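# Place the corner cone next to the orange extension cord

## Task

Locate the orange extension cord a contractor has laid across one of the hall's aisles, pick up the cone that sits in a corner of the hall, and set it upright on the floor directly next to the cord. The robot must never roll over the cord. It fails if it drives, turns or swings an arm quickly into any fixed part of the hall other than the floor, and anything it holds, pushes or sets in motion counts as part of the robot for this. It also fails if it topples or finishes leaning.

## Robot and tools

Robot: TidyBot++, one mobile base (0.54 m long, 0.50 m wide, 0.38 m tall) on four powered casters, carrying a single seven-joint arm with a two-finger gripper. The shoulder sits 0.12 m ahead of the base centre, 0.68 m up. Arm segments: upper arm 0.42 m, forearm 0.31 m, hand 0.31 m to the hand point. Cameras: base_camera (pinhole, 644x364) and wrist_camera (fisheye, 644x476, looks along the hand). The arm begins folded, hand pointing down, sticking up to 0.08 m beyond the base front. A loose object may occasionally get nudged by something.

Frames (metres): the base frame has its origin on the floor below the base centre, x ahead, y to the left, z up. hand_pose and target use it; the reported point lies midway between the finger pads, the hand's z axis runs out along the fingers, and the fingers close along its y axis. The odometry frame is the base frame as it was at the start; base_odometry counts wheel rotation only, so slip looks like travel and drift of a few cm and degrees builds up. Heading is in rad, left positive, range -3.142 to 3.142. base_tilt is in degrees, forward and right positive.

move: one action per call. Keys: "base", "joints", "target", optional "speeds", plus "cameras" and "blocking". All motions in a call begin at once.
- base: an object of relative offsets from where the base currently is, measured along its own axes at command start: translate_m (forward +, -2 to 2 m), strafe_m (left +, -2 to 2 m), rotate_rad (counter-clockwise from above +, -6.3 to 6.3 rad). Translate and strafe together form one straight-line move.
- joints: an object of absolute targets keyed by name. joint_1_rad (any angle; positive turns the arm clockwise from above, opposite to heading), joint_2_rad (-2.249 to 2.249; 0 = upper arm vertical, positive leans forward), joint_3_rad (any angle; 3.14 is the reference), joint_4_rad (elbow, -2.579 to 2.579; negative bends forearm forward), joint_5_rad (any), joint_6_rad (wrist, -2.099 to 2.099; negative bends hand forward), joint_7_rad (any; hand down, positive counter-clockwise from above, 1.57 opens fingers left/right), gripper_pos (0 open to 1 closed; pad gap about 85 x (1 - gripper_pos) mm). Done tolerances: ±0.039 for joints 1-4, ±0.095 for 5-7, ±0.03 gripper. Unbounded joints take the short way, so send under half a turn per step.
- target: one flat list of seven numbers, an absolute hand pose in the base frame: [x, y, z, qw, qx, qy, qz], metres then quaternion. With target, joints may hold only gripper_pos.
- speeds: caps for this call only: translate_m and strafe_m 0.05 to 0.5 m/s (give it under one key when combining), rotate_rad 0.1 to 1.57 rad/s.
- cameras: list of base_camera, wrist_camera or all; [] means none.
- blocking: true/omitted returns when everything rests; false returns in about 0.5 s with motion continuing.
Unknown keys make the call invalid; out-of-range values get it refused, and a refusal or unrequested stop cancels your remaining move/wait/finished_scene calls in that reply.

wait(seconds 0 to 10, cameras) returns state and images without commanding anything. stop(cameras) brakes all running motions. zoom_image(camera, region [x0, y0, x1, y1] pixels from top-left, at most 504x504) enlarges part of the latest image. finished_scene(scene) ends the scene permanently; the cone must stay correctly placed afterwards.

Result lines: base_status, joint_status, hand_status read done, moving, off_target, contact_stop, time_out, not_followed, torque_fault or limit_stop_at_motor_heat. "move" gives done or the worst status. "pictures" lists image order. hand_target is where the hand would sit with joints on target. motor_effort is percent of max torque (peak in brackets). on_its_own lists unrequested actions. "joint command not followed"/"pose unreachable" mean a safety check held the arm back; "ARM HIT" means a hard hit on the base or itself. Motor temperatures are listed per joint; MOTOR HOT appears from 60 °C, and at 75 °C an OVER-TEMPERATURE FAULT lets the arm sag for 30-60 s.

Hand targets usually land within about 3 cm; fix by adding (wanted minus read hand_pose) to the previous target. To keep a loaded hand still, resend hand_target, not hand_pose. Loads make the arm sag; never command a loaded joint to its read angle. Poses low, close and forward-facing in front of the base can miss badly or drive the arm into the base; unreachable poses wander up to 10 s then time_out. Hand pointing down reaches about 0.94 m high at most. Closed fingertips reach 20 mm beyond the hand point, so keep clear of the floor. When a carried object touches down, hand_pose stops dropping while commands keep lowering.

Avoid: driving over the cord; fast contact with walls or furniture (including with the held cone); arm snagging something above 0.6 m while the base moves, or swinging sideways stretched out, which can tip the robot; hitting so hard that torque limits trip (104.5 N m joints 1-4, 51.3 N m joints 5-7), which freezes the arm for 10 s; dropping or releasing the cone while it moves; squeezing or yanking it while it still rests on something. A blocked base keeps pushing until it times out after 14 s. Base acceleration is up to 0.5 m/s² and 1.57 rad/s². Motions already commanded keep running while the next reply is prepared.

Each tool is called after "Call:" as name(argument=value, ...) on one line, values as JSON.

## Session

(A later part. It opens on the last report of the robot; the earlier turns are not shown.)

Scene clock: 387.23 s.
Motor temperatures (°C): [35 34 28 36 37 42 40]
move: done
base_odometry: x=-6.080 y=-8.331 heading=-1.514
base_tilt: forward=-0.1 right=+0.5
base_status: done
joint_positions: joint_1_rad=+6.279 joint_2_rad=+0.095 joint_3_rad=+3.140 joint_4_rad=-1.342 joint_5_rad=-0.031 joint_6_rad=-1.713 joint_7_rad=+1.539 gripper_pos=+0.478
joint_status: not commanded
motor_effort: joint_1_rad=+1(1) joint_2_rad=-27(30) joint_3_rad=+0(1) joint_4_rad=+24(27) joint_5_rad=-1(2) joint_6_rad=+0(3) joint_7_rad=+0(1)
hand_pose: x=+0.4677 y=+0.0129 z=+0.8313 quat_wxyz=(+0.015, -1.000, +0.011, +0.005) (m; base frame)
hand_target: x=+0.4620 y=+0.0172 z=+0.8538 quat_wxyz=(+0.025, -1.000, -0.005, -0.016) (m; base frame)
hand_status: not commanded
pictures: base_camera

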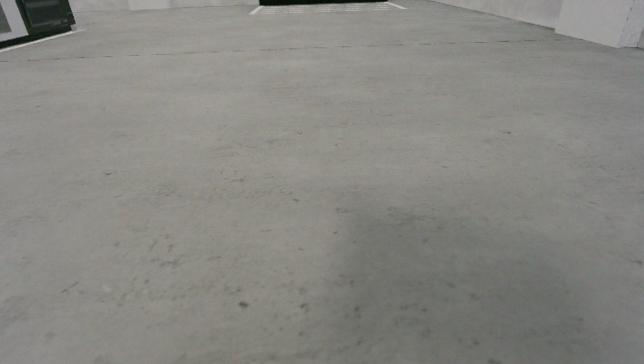

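Call:
move(base={"translate_m": 0.55, "rotate_rad": 1.57}, speeds={"rotate_rad": 1.2}, cameras=["all"])

Call:
zoom_image(camera="base_camera", region=[70, 0, 570, 100])

Scene clock: 404.10 s.
Motor temperatures (°C): [35 34 28 36 37 42 40]
move: done
base_odometry: x=-6.049 y=-8.881 heading=+0.056
base_tilt: forward=-0.1 right=+0.5
base_status: done
joint_positions: joint_1_rad=+6.281 joint_2_rad=+0.094 joint_3_rad=+3.140 joint_4_rad=-1.342 joint_5_rad=-0.036 joint_6_rad=-1.713 joint_7_rad=+1.539 gripper_pos=+0.478
joint_status: not commanded
motor_effort: joint_1_rad=+1(4) joint_2_rad=-27(29) joint_3_rad=+0(3) joint_4_rad=+25(26) joint_5_rad=+0(4) joint_6_rad=+0(3) joint_7_rad=+0(1)
hand_pose: x=+0.4674 y=+0.0137 z=+0.8319 quat_wxyz=(+0.018, -1.000, +0.011, +0.004) (m; base frame)
hand_target: x=+0.4620 y=+0.0172 z=+0.8538 quat_wxyz=(+0.025, -1.000, -0.005, -0.016) (m; base frame)
hand_status: not commanded
pictures: base_camera, wrist_camera

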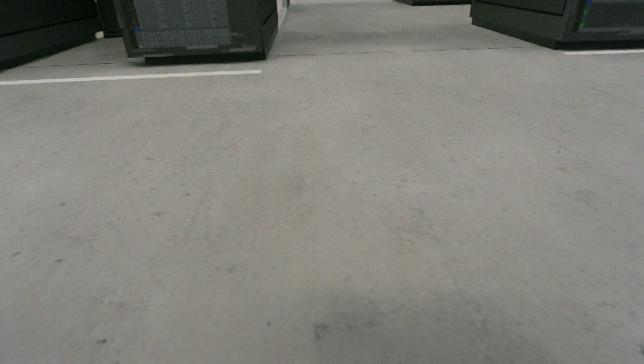

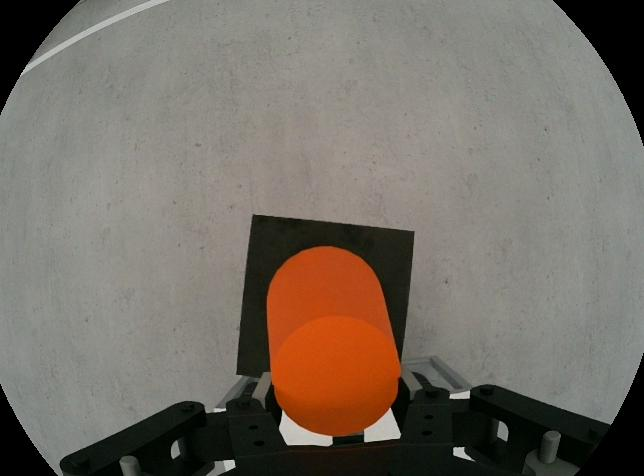

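Scaled by 1.008.

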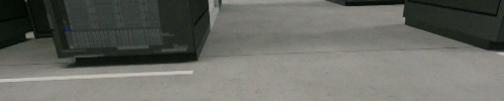

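Call:
move(base={"strafe_m": -2.0}, cameras=["base_camera"])

Call:
move(base={"strafe_m": -1.5}, cameras=["base_camera"])

Call:
zoom_image(camera="base_camera", region=[70, 0, 570, 100])

Scene clock: 431.13 s.
Motor temperatures (°C): [35 34 28 36 37 42 40]
move: done
base_odometry: x=-5.936 y=-10.878 heading=+0.056
base_tilt: forward=-0.1 right=+0.6
base_status: done
joint_positions: joint_1_rad=+6.282 joint_2_rad=+0.094 joint_3_rad=+3.142 joint_4_rad=-1.342 joint_5_rad=-0.036 joint_6_rad=-1.713 joint_7_rad=+1.539 gripper_pos=+0.478
joint_status: not commanded
motor_effort: joint_1_rad=+1(3) joint_2_rad=-26(28) joint_3_rad=+0(2) joint_4_rad=+25(26) joint_5_rad=-1(4) joint_6_rad=+0(1) joint_7_rad=+0(1)
hand_pose: x=+0.4674 y=+0.0129 z=+0.8319 quat_wxyz=(+0.018, -1.000, +0.013, +0.004) (m; base frame)
hand_target: x=+0.4620 y=+0.0172 z=+0.8538 quat_wxyz=(+0.025, -1.000, -0.005, -0.016) (m; base frame)
hand_status: not commanded
pictures: base_camera

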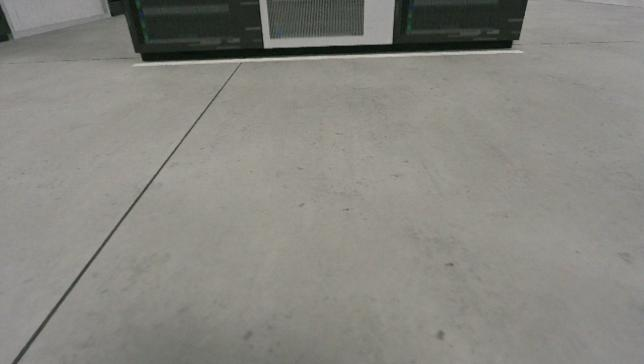

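Scene clock: 435.47 s.
Motor temperatures (°C): [35 34 28 36 37 42 40]
move: done
base_odometry: x=-5.852 y=-12.376 heading=+0.056
base_tilt: forward=-0.1 right=+0.5
base_status: done
joint_positions: joint_1_rad=+6.282 joint_2_rad=+0.094 joint_3_rad=+3.141 joint_4_rad=-1.342 joint_5_rad=-0.038 joint_6_rad=-1.713 joint_7_rad=+1.539 gripper_pos=+0.478
joint_status: not commanded
motor_effort: joint_1_rad=+1(3) joint_2_rad=-28(28) joint_3_rad=+0(2) joint_4_rad=+25(26) joint_5_rad=-1(4) joint_6_rad=+0(1) joint_7_rad=+0(1)
hand_pose: x=+0.4674 y=+0.0133 z=+0.8319 quat_wxyz=(+0.019, -1.000, +0.012, +0.004) (m; base frame)
hand_target: x=+0.4620 y=+0.0172 z=+0.8538 quat_wxyz=(+0.025, -1.000, -0.005, -0.016) (m; base frame)
hand_status: not commanded
pictures: base_camera

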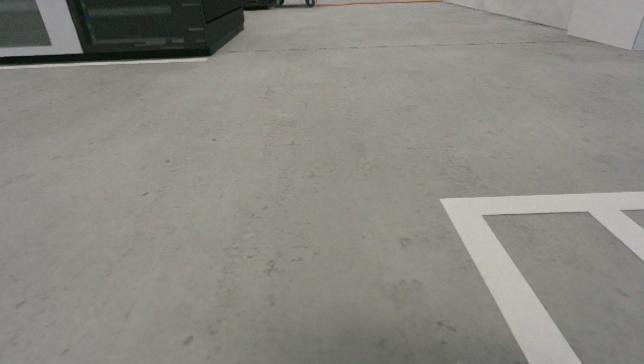

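Scaled by 1.008.

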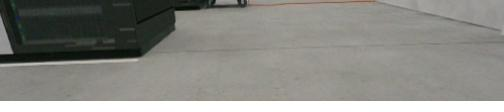

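Call:
move(base={"translate_m": 2.0, "strafe_m": -0.35}, cameras=["base_camera"])

Call:
zoom_image(camera="base_camera", region=[100, 0, 600, 100])

Scene clock: 451.73 s.
Motor temperatures (°C): [35 34 28 36 37 42 40]
move: done
base_odometry: x=-3.835 y=-12.612 heading=+0.056
base_tilt: forward=+0.0 right=+0.5
base_status: done
joint_positions: joint_1_rad=+6.282 joint_2_rad=+0.095 joint_3_rad=+3.141 joint_4_rad=-1.342 joint_5_rad=-0.038 joint_6_rad=-1.713 joint_7_rad=+1.539 gripper_pos=+0.478
joint_status: not commanded
motor_effort: joint_1_rad=+1(1) joint_2_rad=-26(29) joint_3_rad=+0(1) joint_4_rad=+26(26) joint_5_rad=-1(2) joint_6_rad=+1(3) joint_7_rad=+0(1)
hand_pose: x=+0.4677 y=+0.0133 z=+0.8313 quat_wxyz=(+0.019, -1.000, +0.013, +0.005) (m; base frame)
hand_target: x=+0.4620 y=+0.0172 z=+0.8538 quat_wxyz=(+0.025, -1.000, -0.005, -0.016) (m; base frame)
hand_status: not commanded
pictures: base_camera

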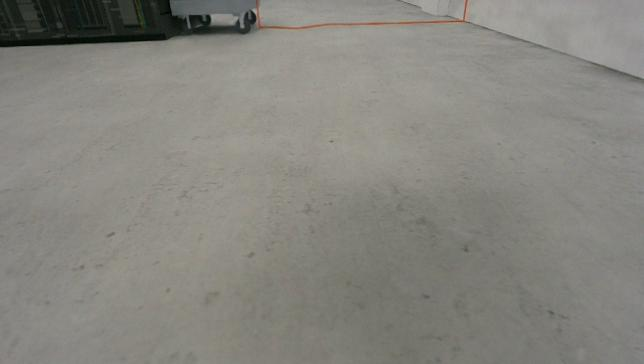

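Scaled by 1.008.

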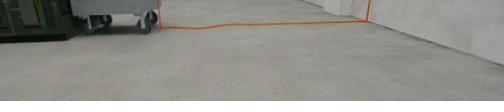

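Call:
move(base={"translate_m": 1.95, "strafe_m": -0.25}, cameras=["base_camera"])

Scene clock: 475.90 s.
Motor temperatures (°C): [35 34 28 36 37 42 40]
move: done
base_odometry: x=-1.874 y=-12.753 heading=+0.056
base_tilt: forward=-0.1 right=+0.5
base_status: done
joint_positions: joint_1_rad=+6.282 joint_2_rad=+0.095 joint_3_rad=+3.141 joint_4_rad=-1.342 joint_5_rad=-0.038 joint_6_rad=-1.713 joint_7_rad=+1.539 gripper_pos=+0.478
joint_status: not commanded
motor_effort: joint_1_rad=+1(1) joint_2_rad=-26(30) joint_3_rad=-1(1) joint_4_rad=+25(27) joint_5_rad=-1(2) joint_6_rad=+0(3) joint_7_rad=+0(1)
hand_pose: x=+0.4677 y=+0.0133 z=+0.8314 quat_wxyz=(+0.019, -1.000, +0.013, +0.005) (m; base frame)
hand_target: x=+0.4620 y=+0.0172 z=+0.8538 quat_wxyz=(+0.025, -1.000, -0.005, -0.016) (m; base frame)
hand_status: not commanded
pictures: base_camera

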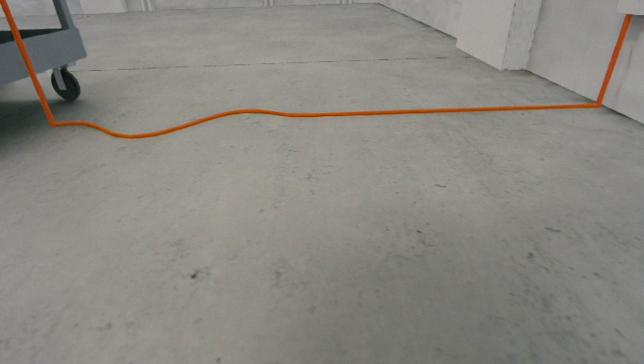

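Call:
move(base={"translate_m": 0.33}, joints={"joint_2_rad": 0.3, "joint_4_rad": -1.4, "joint_6_rad": -1.42}, cameras=["base_camera"])

Call:
move(joints={"joint_2_rad": 0.52, "joint_4_rad": -1.46, "joint_6_rad": -1.14}, cameras=[])

Call:
move(joints={"joint_2_rad": 0.7, "joint_4_rad": -1.48, "joint_6_rad": -0.86}, cameras=["all"])

Scene clock: 493.87 s.
Motor temperatures (°C): [35 34 28 36 37 42 40]
move: off_target
base_odometry: x=-1.544 y=-12.734 heading=+0.056
base_tilt: forward=+0.0 right=+0.5
base_status: done
joint_positions: joint_1_rad=+6.282 joint_2_rad=+0.346 joint_3_rad=+3.141 joint_4_rad=-1.420 joint_5_rad=-0.038 joint_6_rad=-1.447 joint_7_rad=+1.539 gripper_pos=+0.478
joint_status: joint_2_rad off_target (ended at +0.346, target +0.300); the others done
motor_effort: joint_1_rad=+1(1) joint_2_rad=-36(42) joint_3_rad=+0(1) joint_4_rad=+23(26) joint_5_rad=-1(2) joint_6_rad=-2(6) joint_7_rad=+1(1)
hand_pose: x=+0.5477 y=+0.0135 z=+0.7064 quat_wxyz=(+0.018, -0.999, +0.018, +0.036) (m; base frame)
hand_target: x=+0.5618 y=+0.0174 z=+0.7325 quat_wxyz=(+0.025, -1.000, +0.003, -0.011) (m; base frame)
hand_status: not commanded
pictures: base_camera

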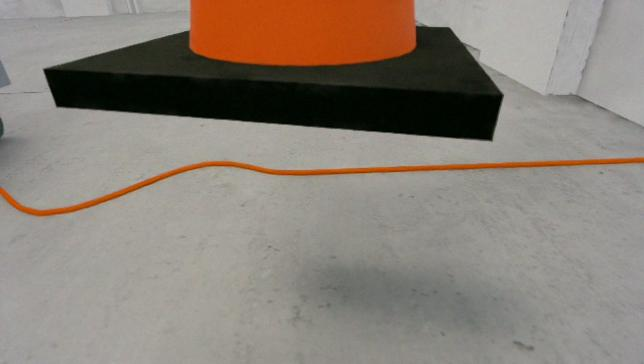

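Scene clock: 495.53 s.
Motor temperatures (°C): [35 34 28 36 37 42 40]
move: off_target
base_odometry: x=-1.544 y=-12.734 heading=+0.056
base_tilt: forward=-0.1 right=+0.5
base_status: not commanded
joint_positions: joint_1_rad=+6.282 joint_2_rad=+0.566 joint_3_rad=+3.141 joint_4_rad=-1.476 joint_5_rad=-0.038 joint_6_rad=-1.179 joint_7_rad=+1.539 gripper_pos=+0.478
joint_status: joint_2_rad off_target (ended at +0.566, target +0.520); the others done
motor_effort: joint_1_rad=+1(1) joint_2_rad=-44(49) joint_3_rad=-1(1) joint_4_rad=+21(24) joint_5_rad=-1(1) joint_6_rad=-3(5) joint_7_rad=+0(1)
hand_pose: x=+0.6000 y=+0.0127 z=+0.5842 quat_wxyz=(+0.016, -0.999, +0.023, +0.040) (m; base frame)
hand_target: x=+0.6233 y=+0.0162 z=+0.6110 quat_wxyz=(+0.023, -1.000, +0.010, -0.011) (m; base frame)
hand_status: not commanded
pictures: none
No camera images: "cameras" was empty.

Scene clock: 497.47 s.
Motor temperatures (°C): [35 34 28 36 37 42 40]
move: off_target
base_odometry: x=-1.544 y=-12.734 heading=+0.056
base_tilt: forward=-0.1 right=+0.5
base_status: not commanded
joint_positions: joint_1_rad=+6.282 joint_2_rad=+0.750 joint_3_rad=+3.141 joint_4_rad=-1.499 joint_5_rad=-0.038 joint_6_rad=-0.908 joint_7_rad=+1.539 gripper_pos=+0.478
joint_status: joint_2_rad off_target (ended at +0.750, target +0.700); the others done
motor_effort: joint_1_rad=+1(1) joint_2_rad=-50(54) joint_3_rad=-1(1) joint_4_rad=+20(22) joint_5_rad=-1(1) joint_6_rad=+0(3) joint_7_rad=+0(1)
hand_pose: x=+0.6462 y=+0.0112 z=+0.4813 quat_wxyz=(+0.015, -1.000, +0.027, +0.008) (m; base frame)
hand_target: x=+0.6796 y=+0.0140 z=+0.5143 quat_wxyz=(+0.020, -0.998, +0.015, -0.051) (m; base frame)
hand_status: not commanded
pictures: base_camera, wrist_camera

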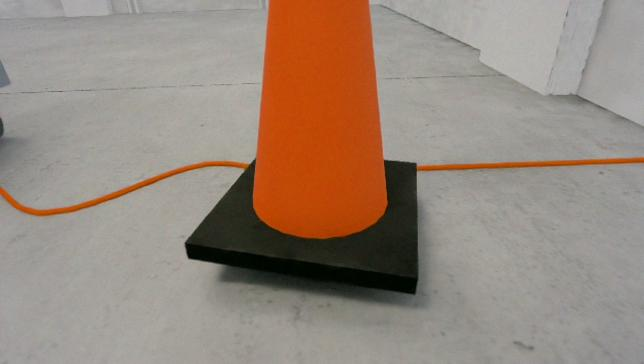

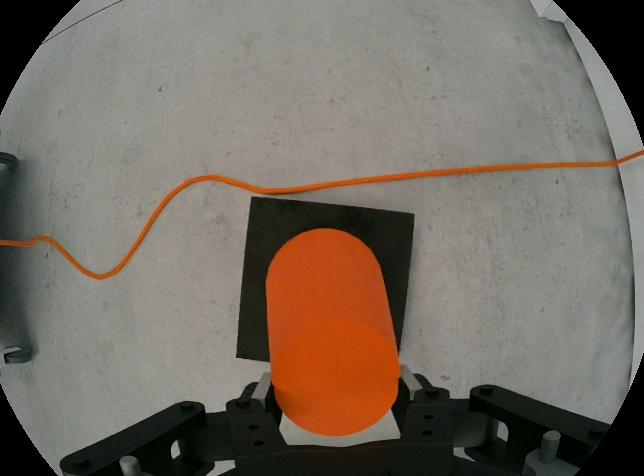

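Call:
move(base={"translate_m": -0.025}, joints={"joint_2_rad": 0.745, "joint_4_rad": -1.505, "joint_6_rad": -0.8}, cameras=[])

Call:
move(joints={"joint_2_rad": 0.775, "joint_4_rad": -1.51, "joint_6_rad": -0.77}, cameras=["all"])

Scene clock: 531.40 s.
Motor temperatures (°C): [35 35 28 36 37 42 40]
move: off_target
base_odometry: x=-1.569 y=-12.736 heading=+0.055
base_tilt: forward=-0.1 right=+0.5
base_status: done
joint_positions: joint_1_rad=+6.282 joint_2_rad=+0.787 joint_3_rad=+3.141 joint_4_rad=-1.524 joint_5_rad=-0.038 joint_6_rad=-0.845 joint_7_rad=+1.539 gripper_pos=+0.478
joint_status: joint_2_rad off_target (ended at +0.787, target +0.745); the others done
motor_effort: joint_1_rad=+1(2) joint_2_rad=-51(52) joint_3_rad=-1(2) joint_4_rad=+19(21) joint_5_rad=-1(1) joint_6_rad=+1(2) joint_7_rad=+1(1)
hand_pose: x=+0.6450 y=+0.0107 z=+0.4559 quat_wxyz=(+0.014, -0.999, +0.028, +0.007) (m; base frame)
hand_target: x=+0.6775 y=+0.0134 z=+0.4839 quat_wxyz=(+0.019, -0.999, +0.016, -0.046) (m; base frame)
hand_status: not commanded
pictures: none
No camera images: "cameras" was empty.

Scene clock: 532.30 s.
Motor temperatures (°C): [35 35 28 36 37 42 40]
move: done
base_odometry: x=-1.569 y=-12.736 heading=+0.055
base_tilt: forward=+0.0 right=+0.5
base_status: not commanded
joint_positions: joint_1_rad=+6.282 joint_2_rad=+0.810 joint_3_rad=+3.140 joint_4_rad=-1.524 joint_5_rad=-0.039 joint_6_rad=-0.827 joint_7_rad=+1.539 gripper_pos=+0.478
joint_status: all done
motor_effort: joint_1_rad=+2(5) joint_2_rad=-46(51) joint_3_rad=+1(3) joint_4_rad=+17(20) joint_5_rad=+0(2) joint_6_rad=+1(2) joint_7_rad=+0(2)
hand_pose: x=+0.6449 y=+0.0120 z=+0.4435 quat_wxyz=(+0.015, -0.999, +0.028, +0.010) (m; base frame)
hand_target: x=+0.6780 y=+0.0131 z=+0.4666 quat_wxyz=(+0.019, -0.999, +0.017, -0.043) (m; base frame)
hand_status: not commanded
pictures: base_camera, wrist_camera

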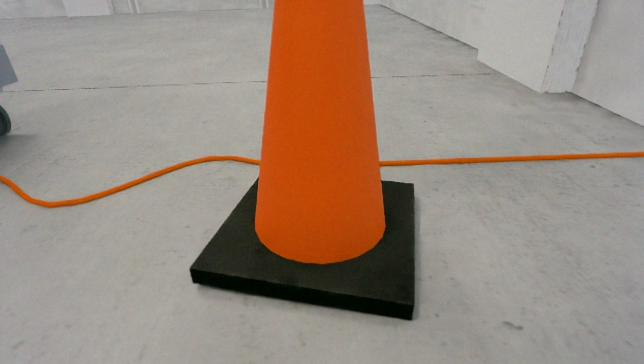

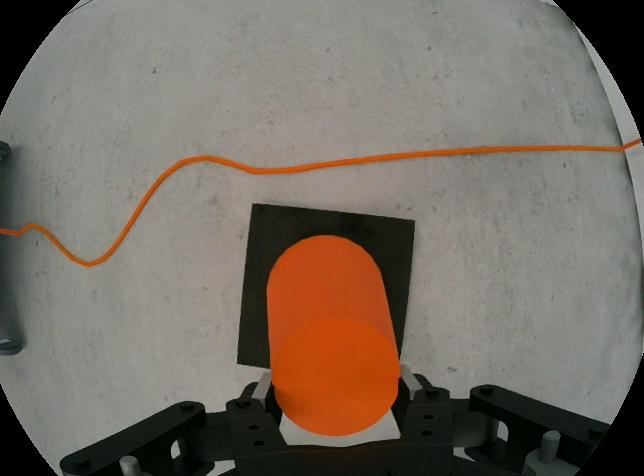

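Call:
move(joints={"joint_2_rad": 0.8, "joint_4_rad": -1.515, "joint_5_rad": 0.03, "joint_6_rad": -0.76}, cameras=["all"])

Scene clock: 545.70 s.
Motor temperatures (°C): [35 35 28 36 37 42 40]
move: done
base_odometry: x=-1.569 y=-12.736 heading=+0.055
base_tilt: forward=-0.2 right=+0.5
base_status: not commanded
joint_positions: joint_1_rad=+6.278 joint_2_rad=+0.812 joint_3_rad=+3.127 joint_4_rad=-1.524 joint_5_rad=-0.006 joint_6_rad=-0.825 joint_7_rad=+1.539 gripper_pos=+0.478
joint_status: all done
motor_effort: joint_1_rad=+5(6) joint_2_rad=-40(49) joint_3_rad=+4(5) joint_4_rad=+17(19) joint_5_rad=+3(4) joint_6_rad=+2(3) joint_7_rad=+0(1)
hand_pose: x=+0.6445 y=+0.0133 z=+0.4424 quat_wxyz=(+0.007, -1.000, +0.010, +0.010) (m; base frame)
hand_target: x=+0.6729 y=-0.0042 z=+0.4515 quat_wxyz=(-0.010, -0.999, -0.011, -0.033) (m; base frame)
hand_status: not commanded
pictures: base_camera, wrist_camera

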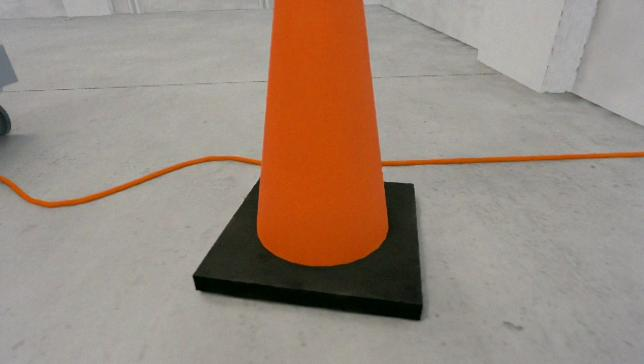

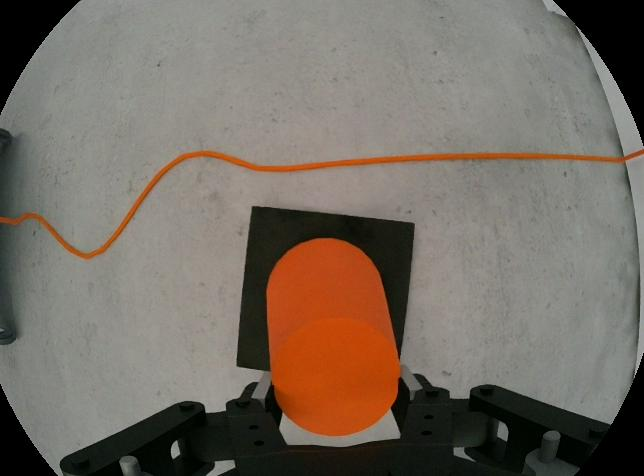

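Call:
move(joints={"joint_2_rad": 0.815, "joint_4_rad": -1.52, "gripper_pos": 0.44}, cameras=["base_camera"])

Call:
move(joints={"gripper_pos": 0.25}, cameras=["all"])

Scene clock: 555.63 s.
Motor temperatures (°C): [35 35 28 36 37 42 40]
move: done
base_odometry: x=-1.569 y=-12.736 heading=+0.055
base_tilt: forward=-0.1 right=+0.6
base_status: not commanded
joint_positions: joint_1_rad=+6.277 joint_2_rad=+0.814 joint_3_rad=+3.126 joint_4_rad=-1.525 joint_5_rad=-0.006 joint_6_rad=-0.824 joint_7_rad=+1.539 gripper_pos=+0.439
joint_status: all done
motor_effort: joint_1_rad=+4(7) joint_2_rad=-39(45) joint_3_rad=+3(5) joint_4_rad=+16(18) joint_5_rad=+2(3) joint_6_rad=+3(4) joint_7_rad=+1(1)
hand_pose: x=+0.6443 y=+0.0143 z=+0.4416 quat_wxyz=(+0.008, -1.000, +0.009, +0.011) (m; base frame)
hand_target: x=+0.6667 y=-0.0042 z=+0.4420 quat_wxyz=(-0.010, -1.000, -0.011, -0.023) (m; base frame)
hand_status: not commanded
pictures: base_camera

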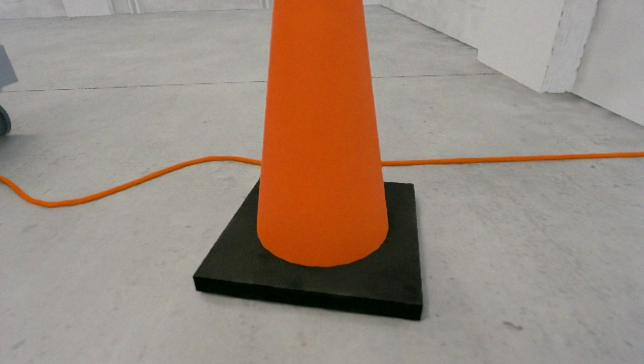

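Scene clock: 556.50 s.
Motor temperatures (°C): [35 35 28 36 37 42 40]
move: done
base_odometry: x=-1.569 y=-12.736 heading=+0.055
base_tilt: forward=-0.1 right=+0.6
base_status: not commanded
joint_positions: joint_1_rad=+6.277 joint_2_rad=+0.811 joint_3_rad=+3.129 joint_4_rad=-1.522 joint_5_rad=-0.005 joint_6_rad=-0.816 joint_7_rad=+1.539 gripper_pos=+0.250
joint_status: all done
motor_effort: joint_1_rad=+3(5) joint_2_rad=-39(46) joint_3_rad=+2(4) joint_4_rad=+14(18) joint_5_rad=+1(2) joint_6_rad=+1(1) joint_7_rad=+0(1)
hand_pose: x=+0.6490 y=+0.0130 z=+0.4435 quat_wxyz=(+0.006, -1.000, +0.010, +0.004) (m; base frame)
hand_target: x=+0.6667 y=-0.0042 z=+0.4420 quat_wxyz=(-0.010, -1.000, -0.011, -0.023) (m; base frame)
hand_status: not commanded
pictures: base_camera, wrist_camera

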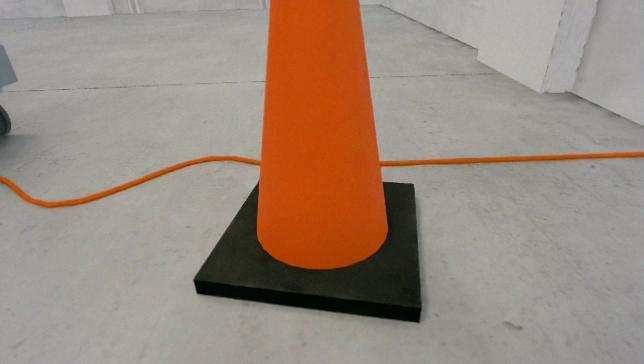

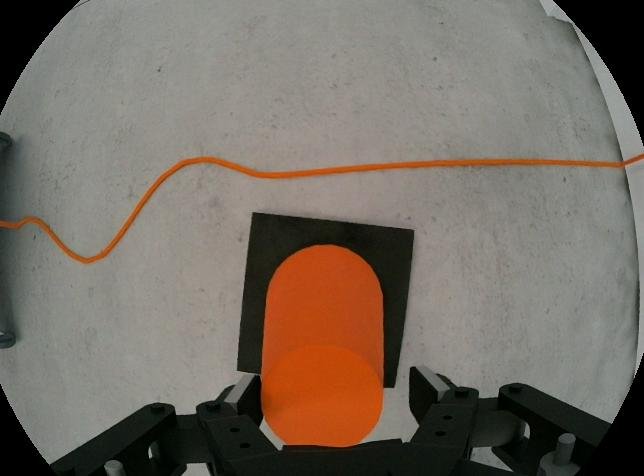

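Call:
move(joints={"gripper_pos": 0.0}, cameras=[])

Call:
move(joints={"joint_2_rad": 0.72, "joint_4_rad": -1.492, "joint_6_rad": -0.91}, cameras=["wrist_camera"])

Call:
move(joints={"joint_2_rad": 0.5, "joint_4_rad": -1.43, "joint_6_rad": -1.22}, cameras=["all"])

Scene clock: 586.20 s.
Motor temperatures (°C): [35 35 28 36 37 42 40]
move: done
base_odometry: x=-1.569 y=-12.736 heading=+0.055
base_tilt: forward=-0.1 right=+0.5
base_status: not commanded
joint_positions: joint_1_rad=+6.277 joint_2_rad=+0.811 joint_3_rad=+3.134 joint_4_rad=-1.522 joint_5_rad=-0.003 joint_6_rad=-0.816 joint_7_rad=+1.539 gripper_pos=+0.000
joint_status: all done
motor_effort: joint_1_rad=+1(3) joint_2_rad=-39(39) joint_3_rad=-1(2) joint_4_rad=+14(14) joint_5_rad=+0(1) joint_6_rad=+0(1) joint_7_rad=+0(1)
hand_pose: x=+0.6491 y=+0.0094 z=+0.4434 quat_wxyz=(+0.004, -1.000, +0.011, +0.004) (m; base frame)
hand_target: x=+0.6667 y=-0.0042 z=+0.4420 quat_wxyz=(-0.010, -1.000, -0.011, -0.023) (m; base frame)
hand_status: not commanded
pictures: none
No camera images: "cameras" was empty.

Scene clock: 587.37 s.
Motor temperatures (°C): [35 35 28 36 37 42 40]
move: done
base_odometry: x=-1.569 y=-12.736 heading=+0.055
base_tilt: forward=-0.1 right=+0.5
base_status: not commanded
joint_positions: joint_1_rad=+6.277 joint_2_rad=+0.707 joint_3_rad=+3.134 joint_4_rad=-1.494 joint_5_rad=-0.003 joint_6_rad=-0.868 joint_7_rad=+1.539 gripper_pos=+0.000
joint_status: all done
motor_effort: joint_1_rad=+1(1) joint_2_rad=-37(41) joint_3_rad=-1(1) joint_4_rad=+15(16) joint_5_rad=+0(1) joint_6_rad=+1(1) joint_7_rad=+0(1)
hand_pose: x=+0.6688 y=+0.0095 z=+0.5059 quat_wxyz=(+0.004, -0.999, +0.011, -0.036) (m; base frame)
hand_target: x=+0.6545 y=-0.0052 z=+0.4990 quat_wxyz=(-0.011, -1.000, -0.009, -0.010) (m; base frame)
hand_status: not commanded
pictures: wrist_camera

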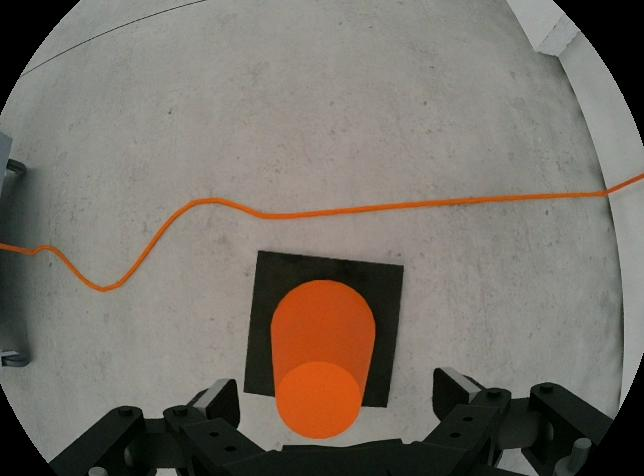

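Scene clock: 588.80 s.
Motor temperatures (°C): [35 35 28 36 37 42 40]
move: done
base_odometry: x=-1.569 y=-12.736 heading=+0.055
base_tilt: forward=-0.1 right=+0.6
base_status: not commanded
joint_positions: joint_1_rad=+6.277 joint_2_rad=+0.488 joint_3_rad=+3.134 joint_4_rad=-1.431 joint_5_rad=-0.003 joint_6_rad=-1.157 joint_7_rad=+1.539 gripper_pos=+0.000
joint_status: all done
motor_effort: joint_1_rad=+1(1) joint_2_rad=-33(41) joint_3_rad=+0(1) joint_4_rad=+17(18) joint_5_rad=+0(0) joint_6_rad=+0(1) joint_7_rad=+0(1)
hand_pose: x=+0.6322 y=+0.0090 z=+0.6356 quat_wxyz=(+0.004, -0.999, +0.010, -0.033) (m; base frame)
hand_target: x=+0.6124 y=-0.0067 z=+0.6294 quat_wxyz=(-0.014, -1.000, -0.006, +0.004) (m; base frame)
hand_status: not commanded
pictures: base_camera, wrist_camera

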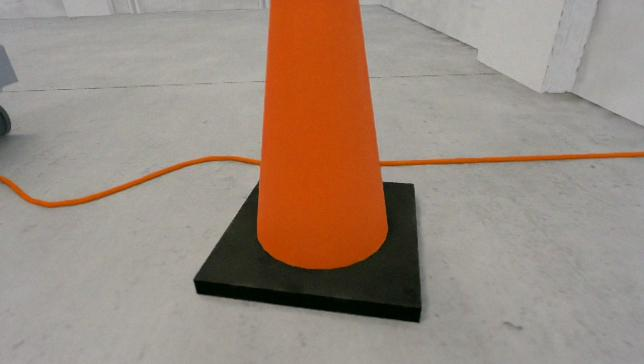

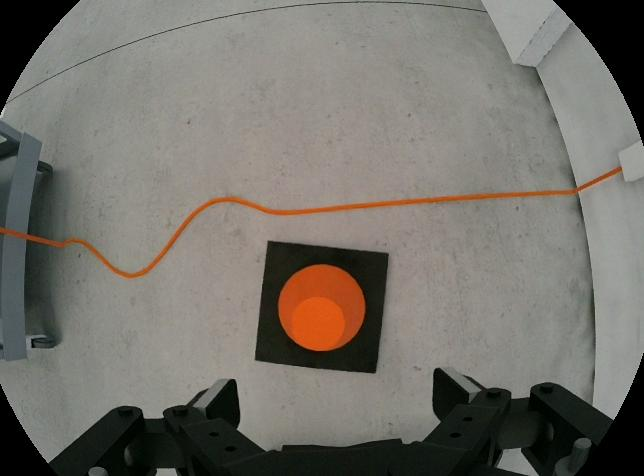

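Call:
finished_scene(scene=2)

The scene is finished: the task was done.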